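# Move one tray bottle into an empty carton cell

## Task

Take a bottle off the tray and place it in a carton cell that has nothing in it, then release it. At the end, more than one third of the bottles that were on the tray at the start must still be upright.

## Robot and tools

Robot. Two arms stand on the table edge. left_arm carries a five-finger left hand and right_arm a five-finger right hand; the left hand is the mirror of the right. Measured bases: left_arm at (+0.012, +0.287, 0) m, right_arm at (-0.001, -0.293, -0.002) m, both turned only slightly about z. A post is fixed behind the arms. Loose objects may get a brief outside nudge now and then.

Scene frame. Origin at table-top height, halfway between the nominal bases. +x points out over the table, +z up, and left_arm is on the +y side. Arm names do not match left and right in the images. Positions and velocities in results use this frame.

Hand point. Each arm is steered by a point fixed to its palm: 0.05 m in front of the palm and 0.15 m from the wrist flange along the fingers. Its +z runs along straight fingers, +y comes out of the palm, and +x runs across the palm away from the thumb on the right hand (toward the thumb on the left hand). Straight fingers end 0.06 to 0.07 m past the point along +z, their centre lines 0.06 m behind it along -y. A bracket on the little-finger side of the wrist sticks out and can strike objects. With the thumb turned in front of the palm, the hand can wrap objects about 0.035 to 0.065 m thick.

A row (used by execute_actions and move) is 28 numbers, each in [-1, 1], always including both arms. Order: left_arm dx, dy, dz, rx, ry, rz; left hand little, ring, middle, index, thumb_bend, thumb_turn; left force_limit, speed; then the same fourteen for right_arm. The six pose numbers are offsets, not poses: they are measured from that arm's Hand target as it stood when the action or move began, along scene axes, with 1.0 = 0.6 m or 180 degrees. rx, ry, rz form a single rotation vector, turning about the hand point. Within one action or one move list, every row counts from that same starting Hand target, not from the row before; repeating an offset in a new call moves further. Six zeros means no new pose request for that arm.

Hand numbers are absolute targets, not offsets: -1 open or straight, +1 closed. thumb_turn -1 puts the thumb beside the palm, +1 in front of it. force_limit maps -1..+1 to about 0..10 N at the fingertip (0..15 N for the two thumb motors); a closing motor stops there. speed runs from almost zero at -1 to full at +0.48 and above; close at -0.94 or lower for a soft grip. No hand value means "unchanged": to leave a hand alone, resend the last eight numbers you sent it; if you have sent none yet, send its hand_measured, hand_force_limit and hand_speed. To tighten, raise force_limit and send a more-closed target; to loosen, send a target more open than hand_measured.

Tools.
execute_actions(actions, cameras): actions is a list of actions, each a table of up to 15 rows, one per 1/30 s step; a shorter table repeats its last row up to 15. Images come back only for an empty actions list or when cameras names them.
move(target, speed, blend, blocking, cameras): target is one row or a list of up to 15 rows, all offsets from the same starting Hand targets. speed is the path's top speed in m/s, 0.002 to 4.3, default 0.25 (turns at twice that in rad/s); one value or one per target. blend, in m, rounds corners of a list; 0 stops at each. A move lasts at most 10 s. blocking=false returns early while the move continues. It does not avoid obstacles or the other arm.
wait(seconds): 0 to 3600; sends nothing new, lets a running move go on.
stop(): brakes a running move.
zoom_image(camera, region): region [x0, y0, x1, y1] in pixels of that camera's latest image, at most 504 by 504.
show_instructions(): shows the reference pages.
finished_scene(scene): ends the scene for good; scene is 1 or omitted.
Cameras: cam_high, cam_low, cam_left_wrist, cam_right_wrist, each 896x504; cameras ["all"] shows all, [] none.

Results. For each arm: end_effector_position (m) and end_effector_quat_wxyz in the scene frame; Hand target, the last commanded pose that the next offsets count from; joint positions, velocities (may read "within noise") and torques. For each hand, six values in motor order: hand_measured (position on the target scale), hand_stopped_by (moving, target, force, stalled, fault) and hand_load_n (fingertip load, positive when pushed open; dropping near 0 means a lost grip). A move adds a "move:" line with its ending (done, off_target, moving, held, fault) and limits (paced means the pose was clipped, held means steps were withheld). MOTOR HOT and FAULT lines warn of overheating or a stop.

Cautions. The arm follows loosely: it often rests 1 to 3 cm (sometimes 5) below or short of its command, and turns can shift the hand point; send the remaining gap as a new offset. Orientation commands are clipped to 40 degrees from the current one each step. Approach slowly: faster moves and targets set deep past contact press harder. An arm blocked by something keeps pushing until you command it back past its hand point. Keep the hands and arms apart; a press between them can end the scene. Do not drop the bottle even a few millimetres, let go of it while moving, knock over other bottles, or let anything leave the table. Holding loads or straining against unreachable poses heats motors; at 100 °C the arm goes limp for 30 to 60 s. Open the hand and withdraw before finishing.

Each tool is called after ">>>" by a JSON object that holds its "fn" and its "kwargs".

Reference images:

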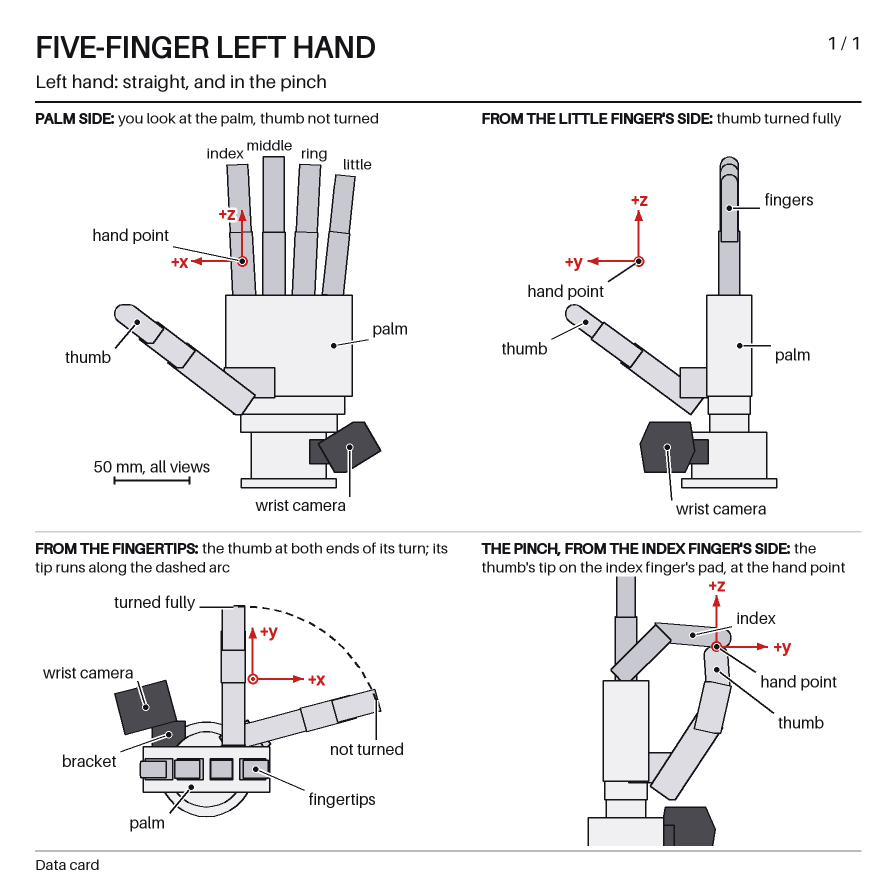

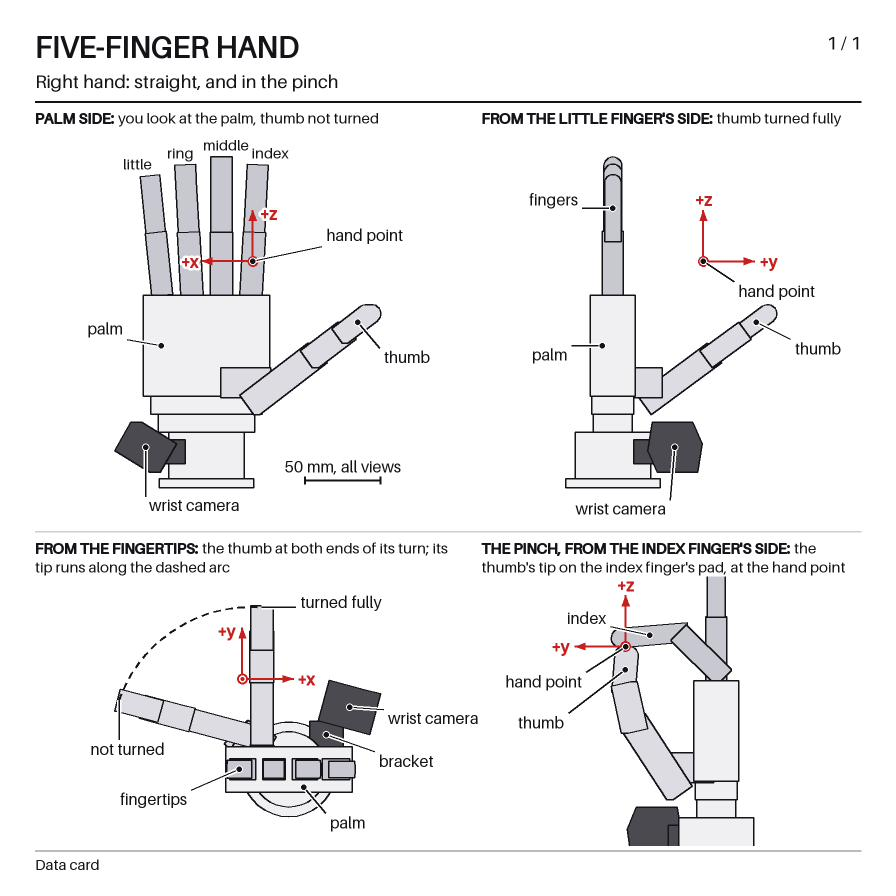

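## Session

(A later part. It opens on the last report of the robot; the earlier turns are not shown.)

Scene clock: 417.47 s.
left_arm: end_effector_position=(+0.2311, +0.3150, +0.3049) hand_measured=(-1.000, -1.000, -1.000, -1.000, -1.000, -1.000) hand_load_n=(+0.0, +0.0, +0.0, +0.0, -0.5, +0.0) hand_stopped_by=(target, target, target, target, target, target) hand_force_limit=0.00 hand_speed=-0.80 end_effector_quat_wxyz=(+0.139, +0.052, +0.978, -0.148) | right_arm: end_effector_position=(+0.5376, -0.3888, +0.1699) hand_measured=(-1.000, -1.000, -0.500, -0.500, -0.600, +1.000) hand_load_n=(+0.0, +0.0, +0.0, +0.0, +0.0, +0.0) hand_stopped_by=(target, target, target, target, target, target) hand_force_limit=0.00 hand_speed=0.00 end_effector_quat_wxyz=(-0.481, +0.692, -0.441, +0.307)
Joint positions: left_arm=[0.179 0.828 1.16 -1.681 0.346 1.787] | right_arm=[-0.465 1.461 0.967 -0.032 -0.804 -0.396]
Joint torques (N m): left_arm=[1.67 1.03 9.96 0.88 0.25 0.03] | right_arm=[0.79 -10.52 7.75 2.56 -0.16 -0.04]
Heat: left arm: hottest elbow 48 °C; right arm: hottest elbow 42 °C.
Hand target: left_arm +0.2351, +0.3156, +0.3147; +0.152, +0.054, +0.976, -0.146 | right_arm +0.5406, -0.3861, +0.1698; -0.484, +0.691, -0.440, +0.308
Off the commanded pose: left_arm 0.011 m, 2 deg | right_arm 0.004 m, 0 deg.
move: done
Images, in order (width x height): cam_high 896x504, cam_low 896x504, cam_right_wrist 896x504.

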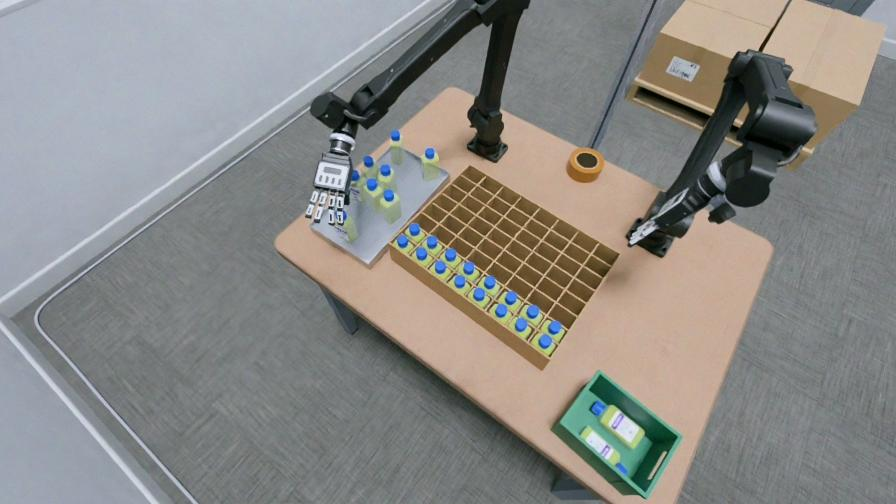

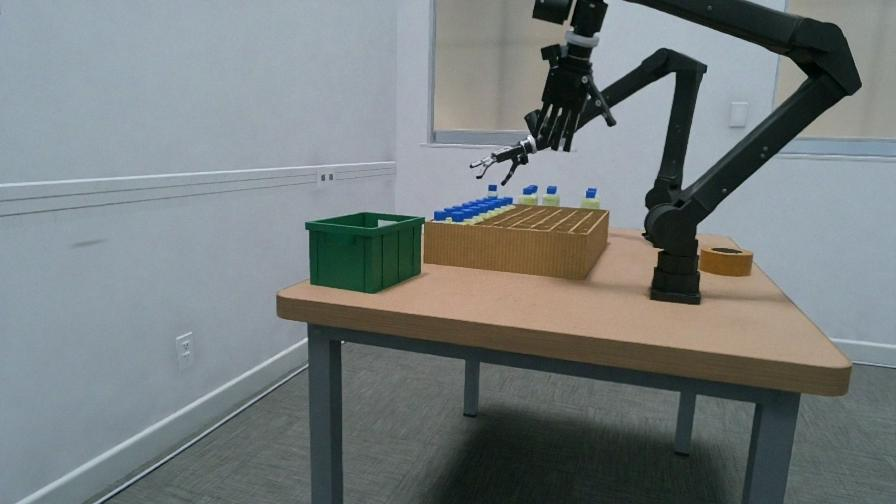

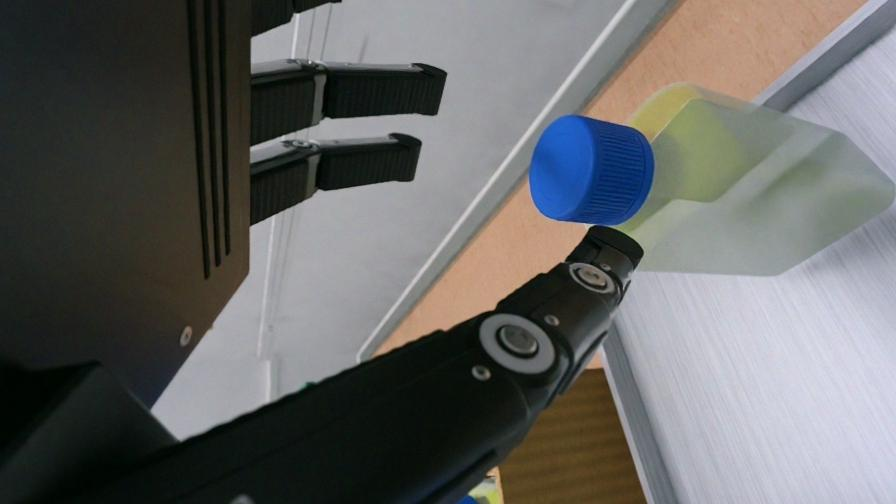

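>>> {"fn": "move", "kwargs": {"target": [[0,0,0,0,0,0,-1,-1,-1,-1,-1,-1,0,-0.8,-0.0077,-0.0192,0,0,0,0,-1,-1,-0.5,-0.5,-0.6,1,0,0.0],[0,0,0,0,0,0,-1,-1,-1,-1,-1,-1,0,-0.8,-0.0077,-0.0192,-0.02,0,0,0,-1,-1,-0.5,-0.5,-0.6,1,0,0.0]], "speed": 0.08, "cameras": ["cam_high","cam_right_wrist","cam_low"]}}

>>> {"fn": "zoom_image", "kwargs": {"camera": "cam_low", "region": [450, 140, 550, 220]}}

>>> {"fn": "zoom_image", "kwargs": {"camera": "cam_high", "region": [300, 160, 380, 240]}}

Scene clock: 465.17 s.
left_arm: end_effector_position=(+0.2311, +0.3150, +0.3049) hand_measured=(-1.000, -1.000, -1.000, -1.000, -1.000, -1.000) hand_load_n=(+0.0, +0.5, +0.0, -0.5, -0.5, +0.0) hand_stopped_by=(target, target, target, target, target, target) hand_force_limit=0.00 hand_speed=-0.80 end_effector_quat_wxyz=(+0.139, +0.052, +0.978, -0.148) | right_arm: end_effector_position=(+0.5350, -0.3935, +0.1627) hand_measured=(-1.000, -1.000, -0.500, -0.500, -0.600, +1.000) hand_load_n=(+0.0, +0.0, +0.0, +0.0, +0.0, +0.0) hand_stopped_by=(target, target, target, target, target, target) hand_force_limit=0.00 hand_speed=0.00 end_effector_quat_wxyz=(-0.485, +0.691, -0.442, +0.305)
Joint positions: left_arm=[0.179 0.828 1.16 -1.681 0.346 1.787] | right_arm=[-0.48 1.474 0.957 -0.015 -0.822 -0.399]
Joint torques (N m): left_arm=[1.26 0.79 9.96 0.99 0.25 0.06] | right_arm=[-0.38 -10.17 7.46 2.58 -0.42 -0.22]
Heat: left arm: hottest elbow 49 °C; right arm: hottest elbow 41 °C.
Hand target: left_arm +0.2351, +0.3156, +0.3147; +0.152, +0.054, +0.976, -0.146 | right_arm +0.5360, -0.3976, +0.1579; -0.484, +0.691, -0.440, +0.309
Off the commanded pose: left_arm 0.011 m, 2 deg | right_arm 0.006 m, 1 deg.
move: done
Images, in order (width x height): cam_high 896x504, cam_low 896x504, cam_right_wrist 896x504.

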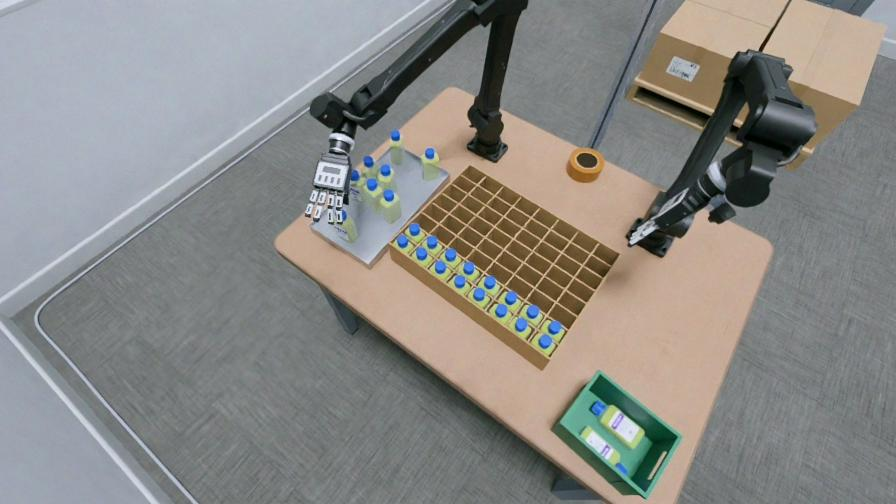

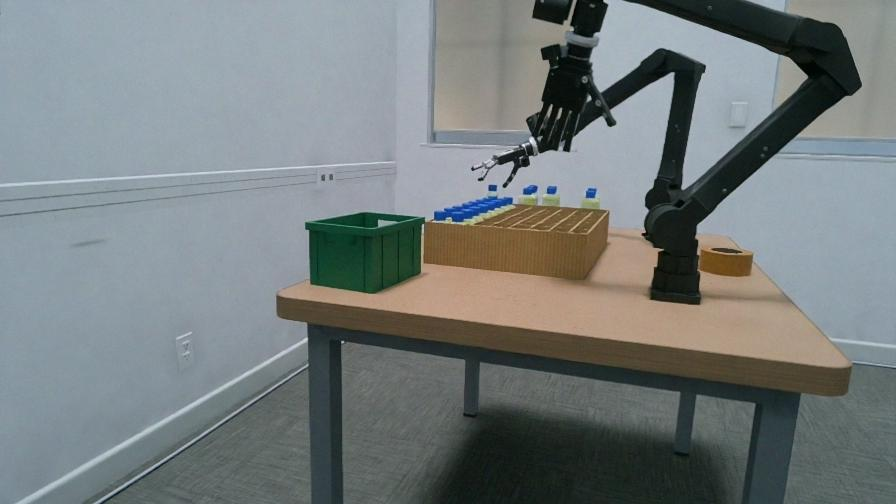

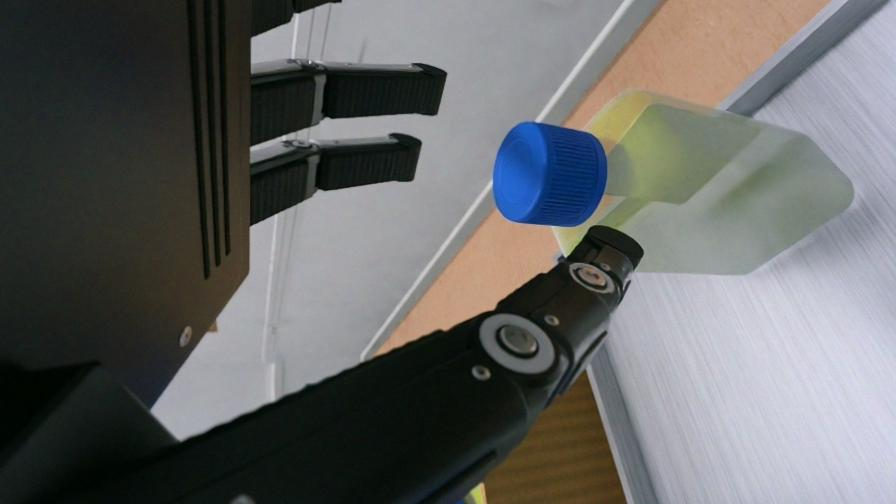

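Scaled by 5.040 from the camera's image (finer frame: 1280x720).

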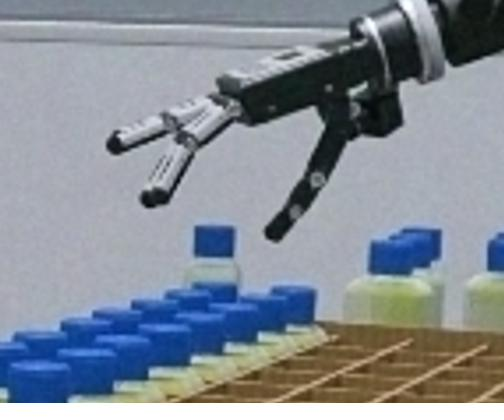

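Scaled by 6.300 from the camera's image (finer frame: 1280x720).

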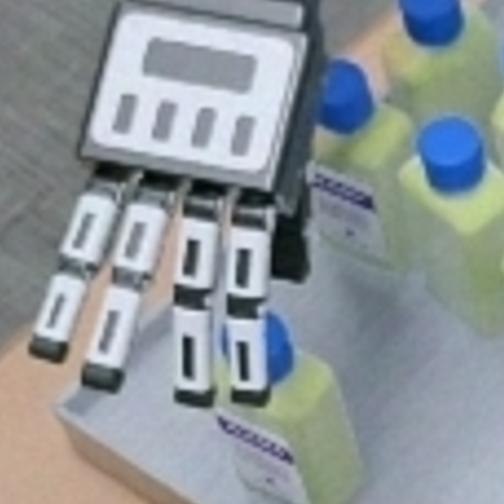

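>>> {"fn": "move", "kwargs": {"target": [0,0,0,0,0,0,-1,-1,-1,-1,-1,-1,0,-0.8,0,0.004,-0.026,0,0,0,-1,-1,-0.5,-0.5,-0.6,1,0,0.0], "speed": 0.06, "cameras": ["cam_high","cam_right_wrist","cam_low"]}}

>>> {"fn": "zoom_image", "kwargs": {"camera": "cam_low", "region": [450, 140, 550, 220]}}

>>> {"fn": "zoom_image", "kwargs": {"camera": "cam_high", "region": [300, 160, 380, 240]}}

Scene clock: 492.77 s.
left_arm: end_effector_position=(+0.2311, +0.3150, +0.3049) hand_measured=(-1.000, -1.000, -1.000, -1.000, -1.000, -1.000) hand_load_n=(+0.0, +0.0, +0.0, +0.0, +0.0, +0.0) hand_stopped_by=(target, target, target, target, target, target) hand_force_limit=0.00 hand_speed=-0.80 end_effector_quat_wxyz=(+0.139, +0.052, +0.978, -0.148) | right_arm: end_effector_position=(+0.5342, -0.3931, +0.1457) hand_measured=(-1.000, -1.000, -0.500, -0.500, -0.600, +1.000) hand_load_n=(+0.0, +0.0, +0.0, +0.0, +0.5, +0.0) hand_stopped_by=(target, target, target, target, target, target) hand_force_limit=0.00 hand_speed=0.00 end_effector_quat_wxyz=(-0.485, +0.691, -0.442, +0.304)
Joint positions: left_arm=[0.179 0.828 1.16 -1.681 0.346 1.787] | right_arm=[-0.48 1.497 0.931 0.034 -0.822 -0.399]
Joint torques (N m): left_arm=[0.73 0.44 10.11 0.91 0.26 0] | right_arm=[0.21 -10.29 7.34 2.63 -0.24 -0.19]
Heat: left arm: hottest elbow 49 °C; right arm: hottest elbow 39 °C.
Hand target: left_arm +0.2351, +0.3156, +0.3147; +0.152, +0.054, +0.976, -0.146 | right_arm +0.5359, -0.3952, +0.1422; -0.484, +0.691, -0.440, +0.308
Off the commanded pose: left_arm 0.011 m, 2 deg | right_arm 0.004 m, 1 deg.
move: done
Images, in order (width x height): cam_high 896x504, cam_low 896x504, cam_right_wrist 896x504.

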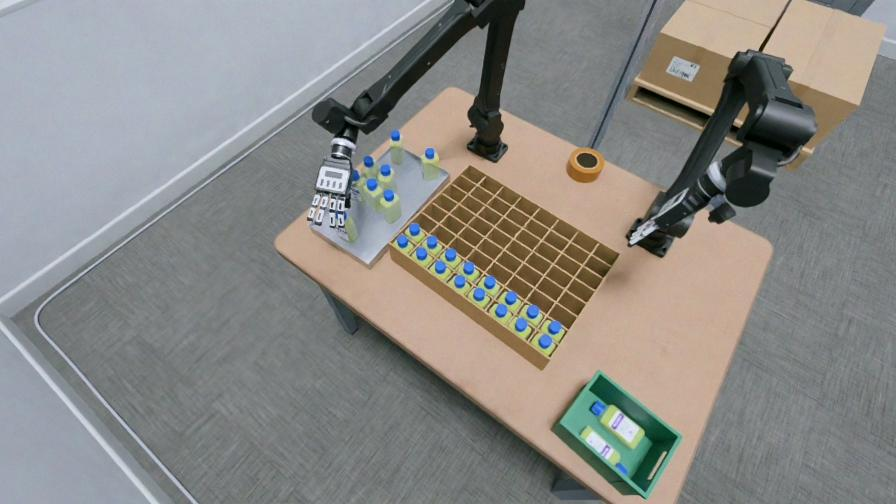

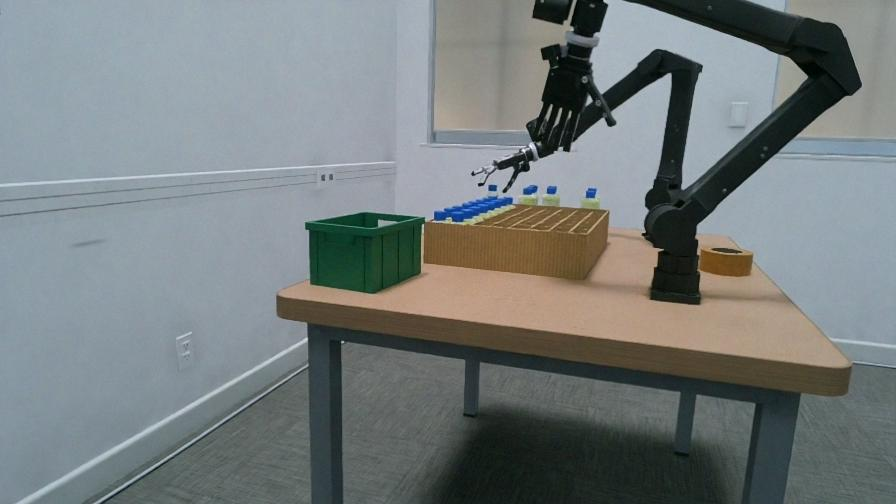

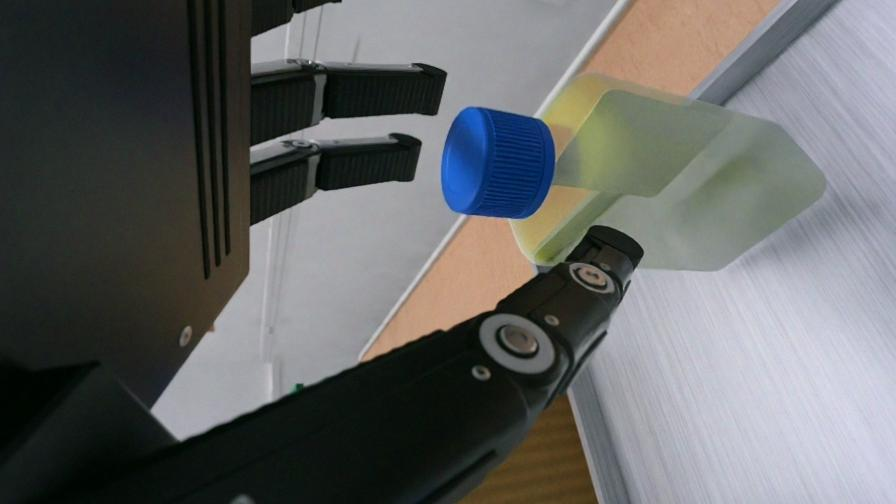

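Scaled by 5.040 from the camera's image (finer frame: 1280x720).

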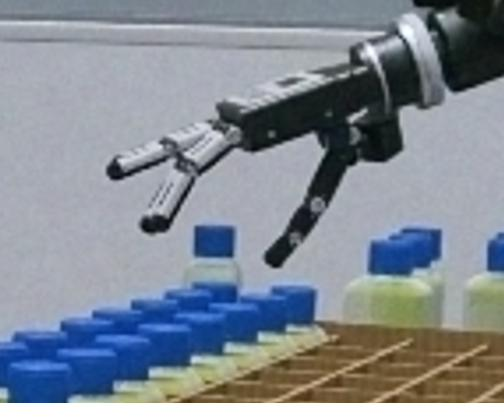

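Scaled by 6.300 from the camera's image (finer frame: 1280x720).

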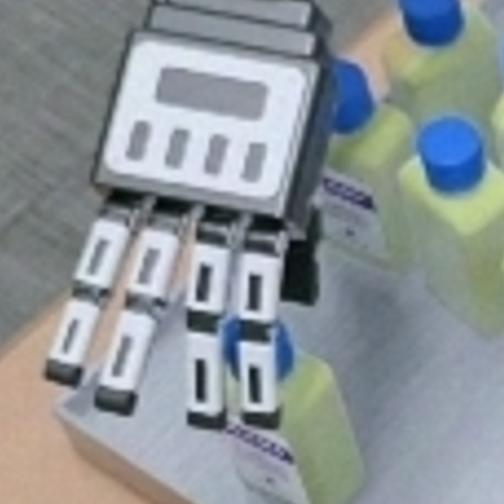

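>>> {"fn": "move", "kwargs": {"target": [[0,0,0,0,0,0,-1,-1,-1,-1,-1,-1,0,-0.8,0.0133,0.005,-0.0108,0,0,0,-1,-1,-0.5,-0.5,-0.6,1,0,0.0],[0,0,0,0,0,0,-1,-1,-1,-1,-1,-1,0,-0.8,0.0133,0.005,-0.0108,0,0,0,-1,-1,-0.28,-0.28,-0.42,1,-0.6,-0.5]], "speed": 0.06, "cameras": ["cam_high","cam_right_wrist","cam_low"]}}

>>> {"fn": "zoom_image", "kwargs": {"camera": "cam_low", "region": [450, 140, 550, 220]}}

>>> {"fn": "zoom_image", "kwargs": {"camera": "cam_high", "region": [300, 160, 380, 240]}}

Scene clock: 508.03 s.
left_arm: end_effector_position=(+0.2311, +0.3150, +0.3049) hand_measured=(-1.000, -1.000, -1.000, -1.000, -1.000, -1.000) hand_load_n=(+0.0, +0.0, +0.0, -0.5, +0.0, +0.0) hand_stopped_by=(target, target, target, target, target, target) hand_force_limit=0.00 hand_speed=-0.80 end_effector_quat_wxyz=(+0.139, +0.052, +0.978, -0.148) | right_arm: end_effector_position=(+0.5391, -0.3948, +0.1366) hand_measured=(-1.000, -1.000, -0.280, -0.280, -0.420, +1.000) hand_load_n=(+0.0, -0.5, +0.0, +0.0, +0.5, +0.0) hand_stopped_by=(target, target, target, target, target, target) hand_force_limit=-0.60 hand_speed=-0.50 end_effector_quat_wxyz=(-0.482, +0.691, -0.443, +0.307)
Joint positions: left_arm=[0.179 0.828 1.16 -1.681 0.346 1.787] | right_arm=[-0.476 1.521 0.931 0.059 -0.812 -0.399]
Joint torques (N m): left_arm=[1.38 0.67 10.06 0.8 0.27 0.02] | right_arm=[0.97 -10.64 7.72 2.62 -0.16 -0.08]
Heat: left arm: hottest elbow 49 °C; right arm: hottest elbow 39 °C.
Hand target: left_arm +0.2351, +0.3156, +0.3147; +0.152, +0.054, +0.976, -0.146 | right_arm +0.5439, -0.3922, +0.1358; -0.484, +0.691, -0.440, +0.309
Off the commanded pose: left_arm 0.011 m, 2 deg | right_arm 0.005 m, 0 deg.
move: done
Images, in order (width x height): cam_high 896x504, cam_low 896x504, cam_right_wrist 896x504.

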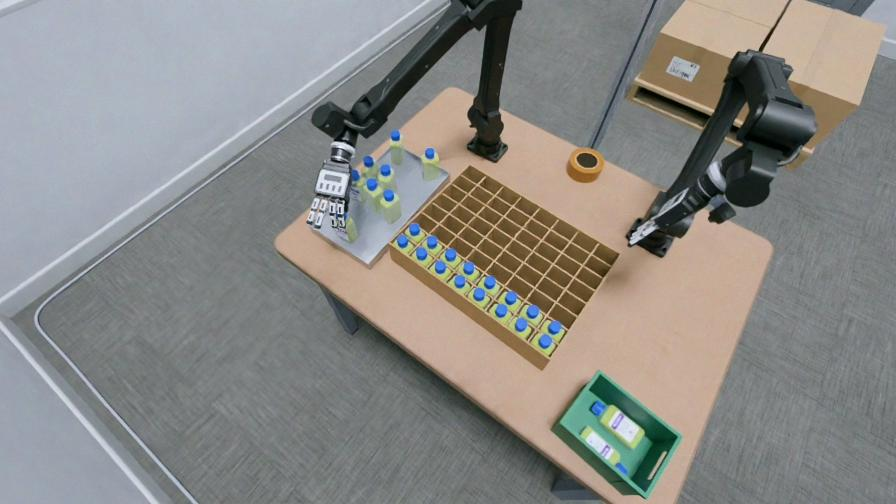

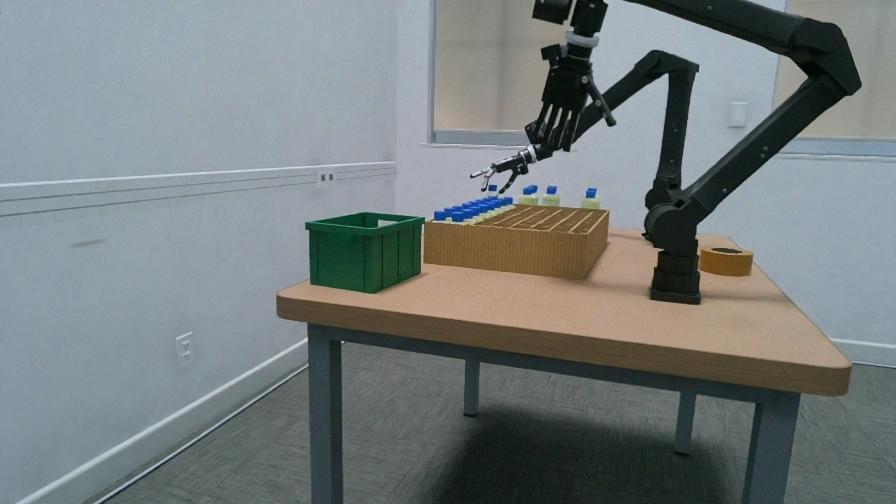

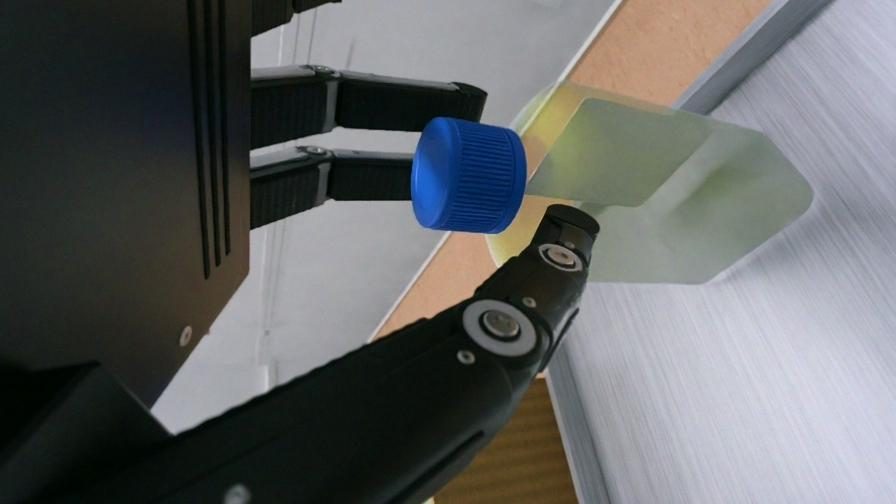

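Scaled by 5.040 from the camera's image (finer frame: 1280x720).

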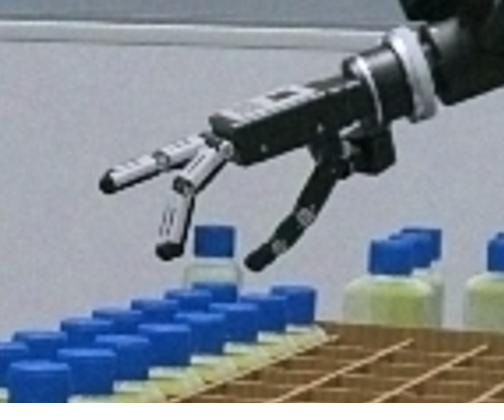

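Scaled by 6.300 from the camera's image (finer frame: 1280x720).

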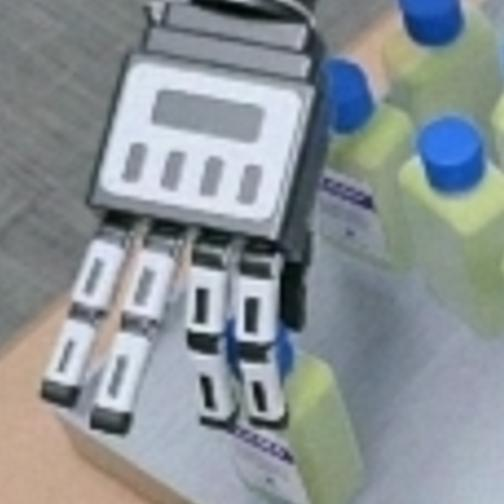

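>>> {"fn": "move", "kwargs": {"target": [[0,0,0,0,0,0,-1,-1,-1,-1,-1,-1,0,-0.8,0,0,0.0117,0,0,0,-1,-1,-0.28,-0.28,-0.42,1,-0.6,-0.5],[0,0,0,0,0,0,-1,-1,-1,-1,-1,-1,0,-0.8,0,0,0.0117,0,0,0,-1,-1,-0.28,-0.28,-0.3,1,-0.6,-0.9]], "speed": 0.06, "cameras": ["cam_high","cam_right_wrist","cam_low"]}}

>>> {"fn": "zoom_image", "kwargs": {"camera": "cam_low", "region": [450, 140, 550, 220]}}

Scene clock: 535.40 s.
left_arm: end_effector_position=(+0.2311, +0.3150, +0.3049) hand_measured=(-1.000, -1.000, -1.000, -1.000, -1.000, -1.000) hand_load_n=(+0.0, +0.0, +0.0, +0.0, +0.0, +0.0) hand_stopped_by=(target, target, target, target, target, target) hand_force_limit=0.00 hand_speed=-0.80 end_effector_quat_wxyz=(+0.139, +0.052, +0.978, -0.148) | right_arm: end_effector_position=(+0.5391, -0.3948, +0.1366) hand_measured=(-1.000, -1.000, -0.280, -0.280, -0.300, +1.000) hand_load_n=(+0.0, +0.0, +0.0, +0.0, +0.0, +0.0) hand_stopped_by=(target, target, target, target, target, target) hand_force_limit=-0.60 hand_speed=-0.90 end_effector_quat_wxyz=(-0.482, +0.691, -0.443, +0.307)
Joint positions: left_arm=[0.179 0.828 1.16 -1.681 0.346 1.787] | right_arm=[-0.476 1.521 0.931 0.059 -0.812 -0.399]
Joint torques (N m): left_arm=[1.38 0.73 9.99 0.83 0.3 0.09] | right_arm=[0.73 -11.28 8.4 1.77 -0.15 -0.08]
Heat: left arm: hottest elbow 49 °C; right arm: hottest elbow 40 °C.
Hand target: left_arm +0.2351, +0.3156, +0.3147; +0.152, +0.054, +0.976, -0.146 | right_arm +0.5439, -0.3922, +0.1428; -0.484, +0.691, -0.440, +0.309
Off the commanded pose: left_arm 0.011 m, 2 deg | right_arm 0.008 m, 0 deg.
move: done
Images, in order (width x height): cam_high 896x504, cam_low 896x504, cam_right_wrist 896x504.

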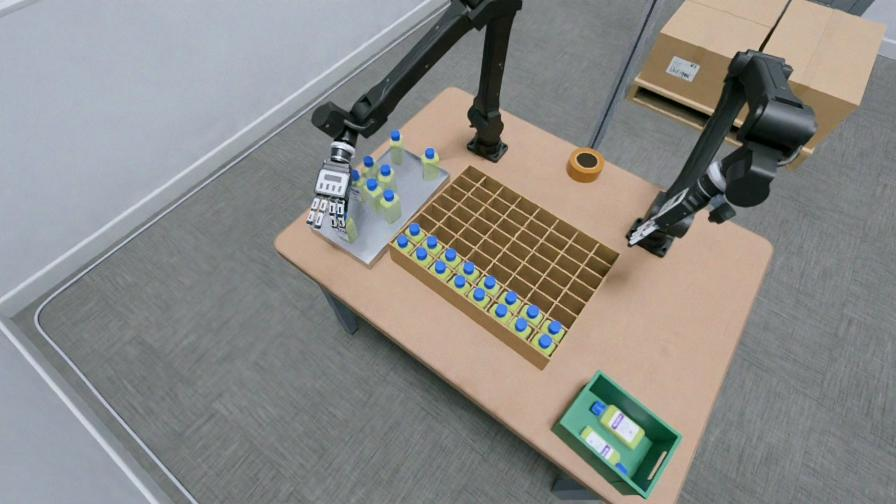

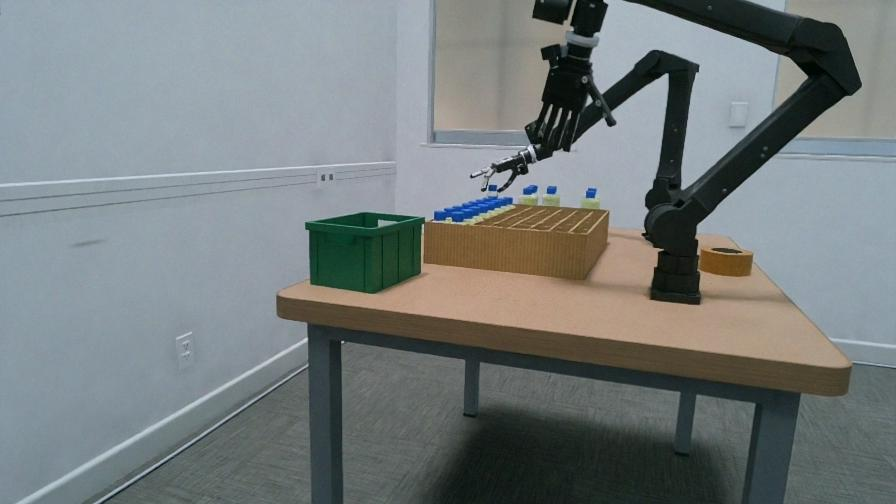

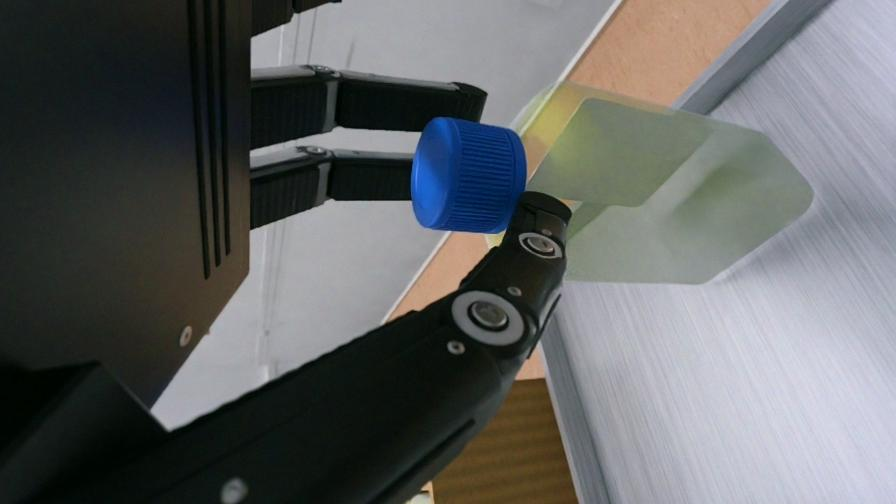

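Scaled by 5.040 from the camera's image (finer frame: 1280x720).

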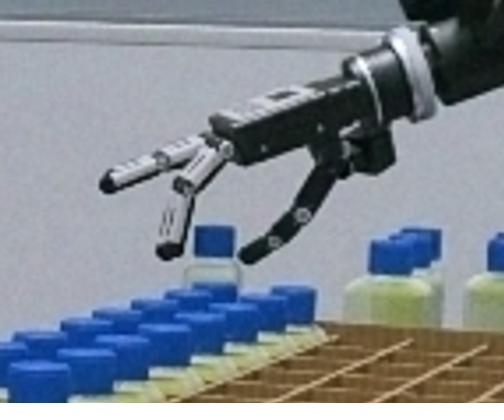

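>>> {"fn": "move", "kwargs": {"target": [0,0,0,0,0,0,-1,-1,-1,-1,-1,-1,0,-0.8,0,0,0.011,0,0,0,-1,-1,-0.28,-0.28,-0.3,1,-0.6,-0.9], "speed": 0.06, "cameras": ["cam_right_wrist","cam_low"]}}

>>> {"fn": "zoom_image", "kwargs": {"camera": "cam_low", "region": [450, 140, 550, 220]}}

Scene clock: 546.00 s.
left_arm: end_effector_position=(+0.2311, +0.3150, +0.3049) hand_measured=(-1.000, -1.000, -1.000, -1.000, -1.000, -1.000) hand_load_n=(+0.0, +0.0, +0.0, +0.0, +0.0, +0.0) hand_stopped_by=(target, target, target, target, target, target) hand_force_limit=0.00 hand_speed=-0.80 end_effector_quat_wxyz=(+0.139, +0.052, +0.978, -0.148) | right_arm: end_effector_position=(+0.5373, -0.3939, +0.1349) hand_measured=(-1.000, -1.000, -0.280, -0.280, -0.300, +1.000) hand_load_n=(+0.0, +0.0, +0.0, +0.0, +0.0, +0.0) hand_stopped_by=(target, target, target, target, target, target) hand_force_limit=-0.60 hand_speed=-0.90 end_effector_quat_wxyz=(-0.481, +0.691, -0.446, +0.302)
Joint positions: left_arm=[0.179 0.828 1.16 -1.681 0.346 1.787] | right_arm=[-0.476 1.521 0.931 0.047 -0.812 -0.399]
Joint torques (N m): left_arm=[1.73 0.62 9.91 0.95 0.28 0.08] | right_arm=[0.79 -12.22 9.05 1.52 -0.17 -0.07]
Heat: left arm: hottest elbow 49 °C; right arm: hottest elbow 40 °C.
Hand target: left_arm +0.2351, +0.3156, +0.3147; +0.152, +0.054, +0.976, -0.146 | right_arm +0.5439, -0.3922, +0.1494; -0.484, +0.691, -0.440, +0.309
Off the commanded pose: left_arm 0.011 m, 2 deg | right_arm 0.016 m, 1 deg.
move: off_target (right_arm)
Images, in order (width x height): cam_low 896x504, cam_right_wrist 896x504.

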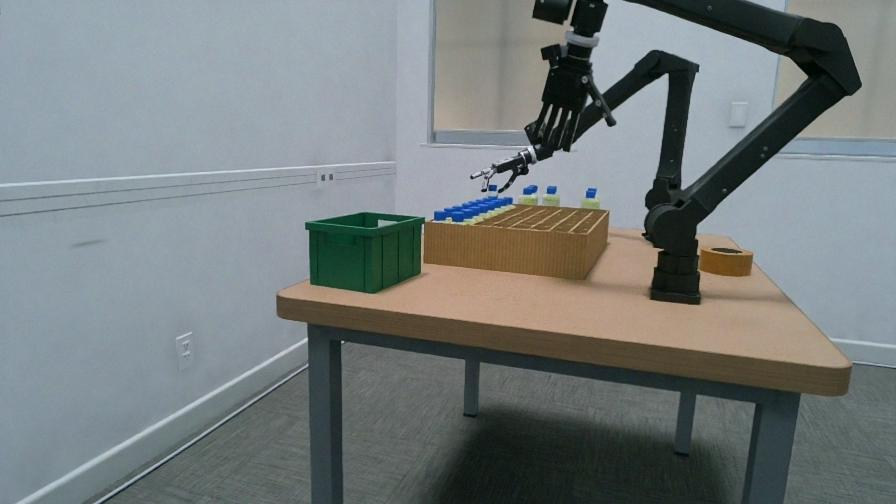

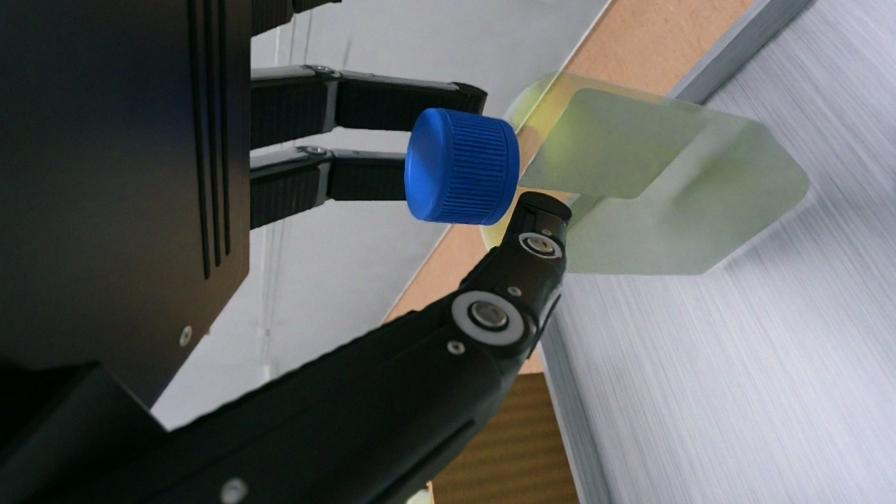

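Scaled by 5.040 from the camera's image (finer frame: 1280x720).

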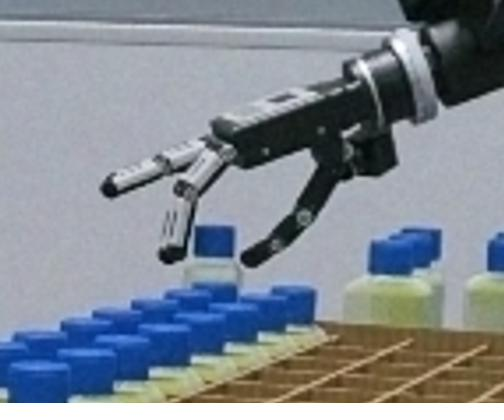

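>>> {"fn": "move", "kwargs": {"target": [0,0,0,0,0,0,-1,-1,-1,-1,-1,-1,0,-0.8,0,0,0.0195,0,0,0,-1,-1,-0.28,-0.28,-0.3,1,-0.6,-0.9], "speed": 0.06, "cameras": ["cam_right_wrist","cam_low"]}}

>>> {"fn": "zoom_image", "kwargs": {"camera": "cam_low", "region": [450, 140, 550, 220]}}

Scene clock: 550.43 s.
left_arm: end_effector_position=(+0.2311, +0.3150, +0.3049) hand_measured=(-1.000, -1.000, -1.000, -1.000, -1.000, -1.000) hand_load_n=(+0.0, +0.0, +0.0, +0.0, +0.0, +0.0) hand_stopped_by=(target, target, target, target, target, target) hand_force_limit=0.00 hand_speed=-0.80 end_effector_quat_wxyz=(+0.139, +0.052, +0.978, -0.148) | right_arm: end_effector_position=(+0.5322, -0.3914, +0.1398) hand_measured=(-1.000, -1.000, -0.280, -0.280, -0.300, +1.000) hand_load_n=(+0.0, +0.0, +0.0, +0.0, +0.0, +0.0) hand_stopped_by=(target, target, target, target, target, target) hand_force_limit=-0.60 hand_speed=-0.90 end_effector_quat_wxyz=(-0.480, +0.692, -0.451, +0.296)
Joint positions: left_arm=[0.179 0.828 1.16 -1.681 0.346 1.787] | right_arm=[-0.476 1.501 0.931 0.014 -0.812 -0.399]
Joint torques (N m): left_arm=[1.79 0.56 10.06 0.8 0.27 0.02] | right_arm=[0.79 -11.81 10.28 1.5 -0.17 -0.07]
Heat: left arm: hottest elbow 49 °C; right arm: hottest elbow 40 °C.
Hand target: left_arm +0.2351, +0.3156, +0.3147; +0.152, +0.054, +0.976, -0.146 | right_arm +0.5439, -0.3922, +0.1609; -0.484, +0.691, -0.440, +0.308
Off the commanded pose: left_arm 0.011 m, 2 deg | right_arm 0.024 m, 2 deg.
move: off_target (right_arm)
Images, in order (width x height): cam_low 896x504, cam_right_wrist 896x504.

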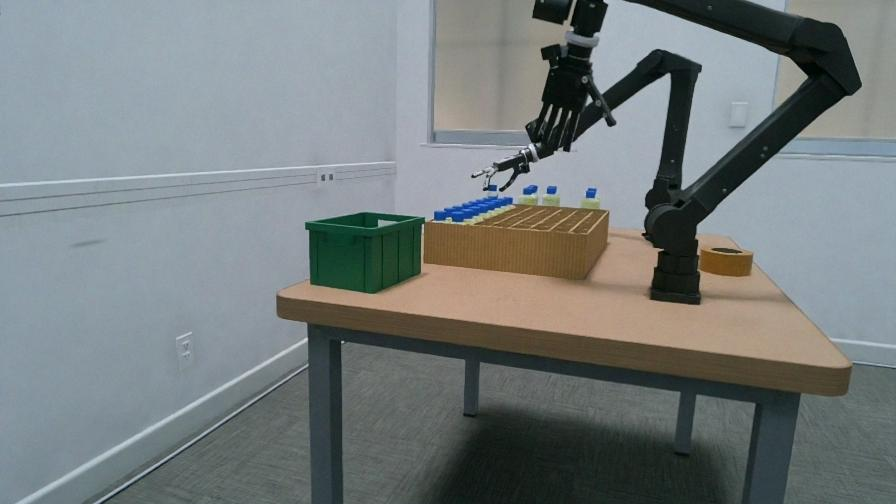

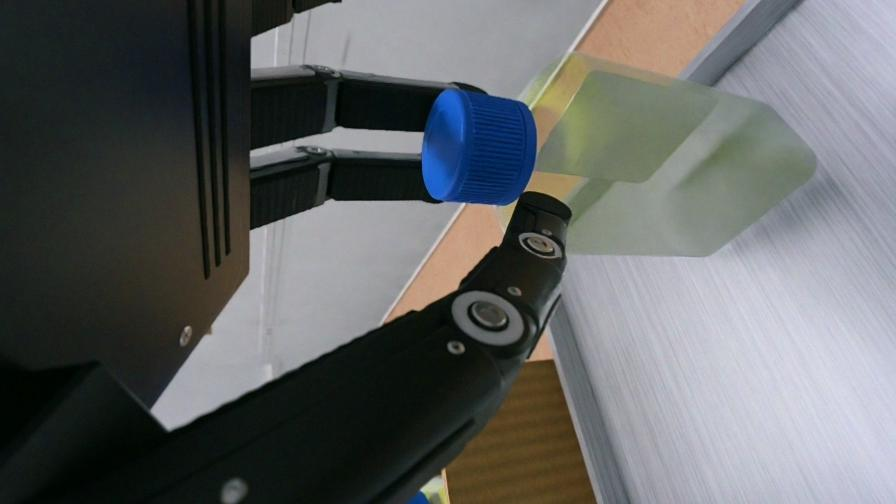

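Scaled by 5.040 from the camera's image (finer frame: 1280x720).

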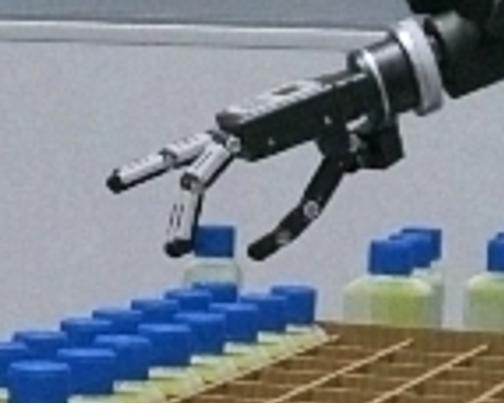

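>>> {"fn": "move", "kwargs": {"target": [[0,0,0,0,0,0,-1,-1,-1,-1,-1,-1,0,-0.8,0,0,0,0,0,0,-1,-1,-0.28,-0.28,-0.18,1,-0.7,-0.9],[0,0,0,0,0,0,-1,-1,-1,-1,-1,-1,0,-0.8,0,0,0,0,0,0,-1,-1,0.1,0.1,-0.18,1,-0.7,-0.94]], "speed": 0.06, "cameras": ["cam_right_wrist","cam_low"]}}

>>> {"fn": "zoom_image", "kwargs": {"camera": "cam_low", "region": [450, 140, 550, 220]}}

Scene clock: 567.27 s.
left_arm: end_effector_position=(+0.2311, +0.3150, +0.3049) hand_measured=(-1.000, -1.000, -1.000, -1.000, -1.000, -1.000) hand_load_n=(+0.0, +0.0, +0.0, +0.0, +0.0, +0.0) hand_stopped_by=(target, target, target, target, target, target) hand_force_limit=0.00 hand_speed=-0.80 end_effector_quat_wxyz=(+0.139, +0.052, +0.978, -0.148) | right_arm: end_effector_position=(+0.5323, -0.3912, +0.1398) hand_measured=(-1.000, -1.000, -0.130, +0.100, -0.180, +1.000) hand_load_n=(+0.0, +0.0, +1.5, +0.5, +1.5, -0.5) hand_stopped_by=(target, target, force, target, target, target) hand_force_limit=-0.70 hand_speed=-0.94 end_effector_quat_wxyz=(-0.480, +0.692, -0.450, +0.296)
Joint positions: left_arm=[0.179 0.828 1.16 -1.681 0.346 1.787] | right_arm=[-0.476 1.501 0.931 0.014 -0.812 -0.399]
Joint torques (N m): left_arm=[1.49 0.62 9.95 0.95 0.3 0.02] | right_arm=[0.85 -11.99 10.26 1.47 -0.18 -0.09]
Heat: left arm: hottest elbow 49 °C; right arm: hottest elbow 42 °C.
Hand target: left_arm +0.2351, +0.3156, +0.3147; +0.152, +0.054, +0.976, -0.146 | right_arm +0.5439, -0.3921, +0.1609; -0.484, +0.691, -0.440, +0.308
Off the commanded pose: left_arm 0.011 m, 2 deg | right_arm 0.024 m, 2 deg.
move: done; target 2's new numbers were sent with right_arm's hand 0.024 m and 2 deg from that target
Images, in order (width x height): cam_low 896x504, cam_right_wrist 896x504.

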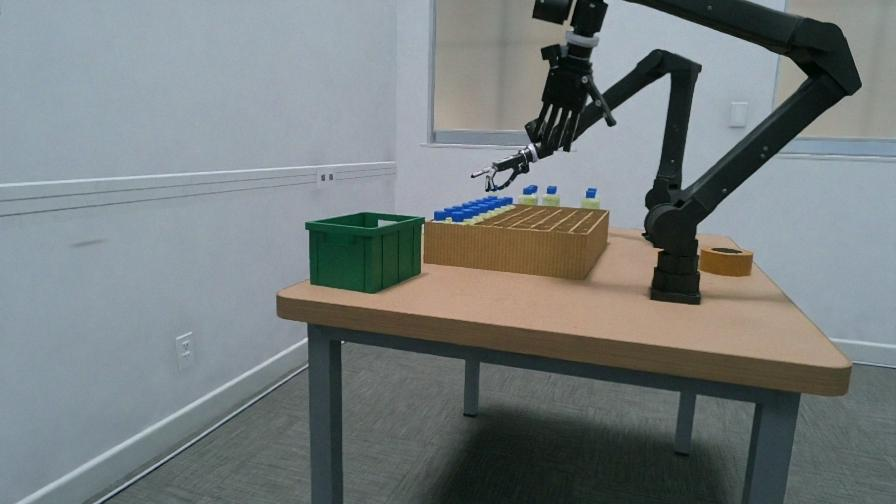

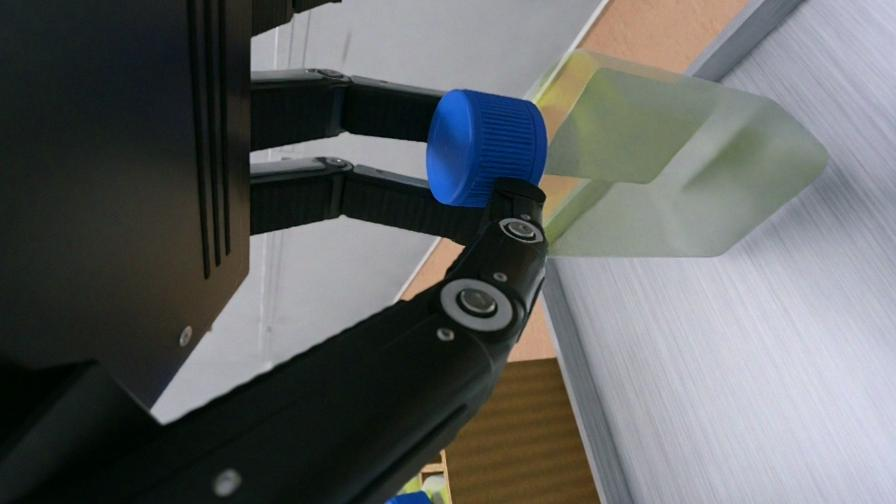

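Scaled by 5.040 from the camera's image (finer frame: 1280x720).

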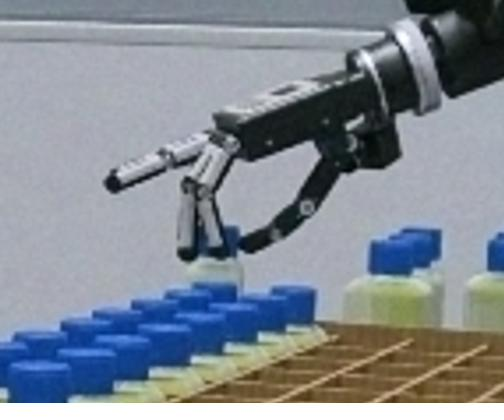

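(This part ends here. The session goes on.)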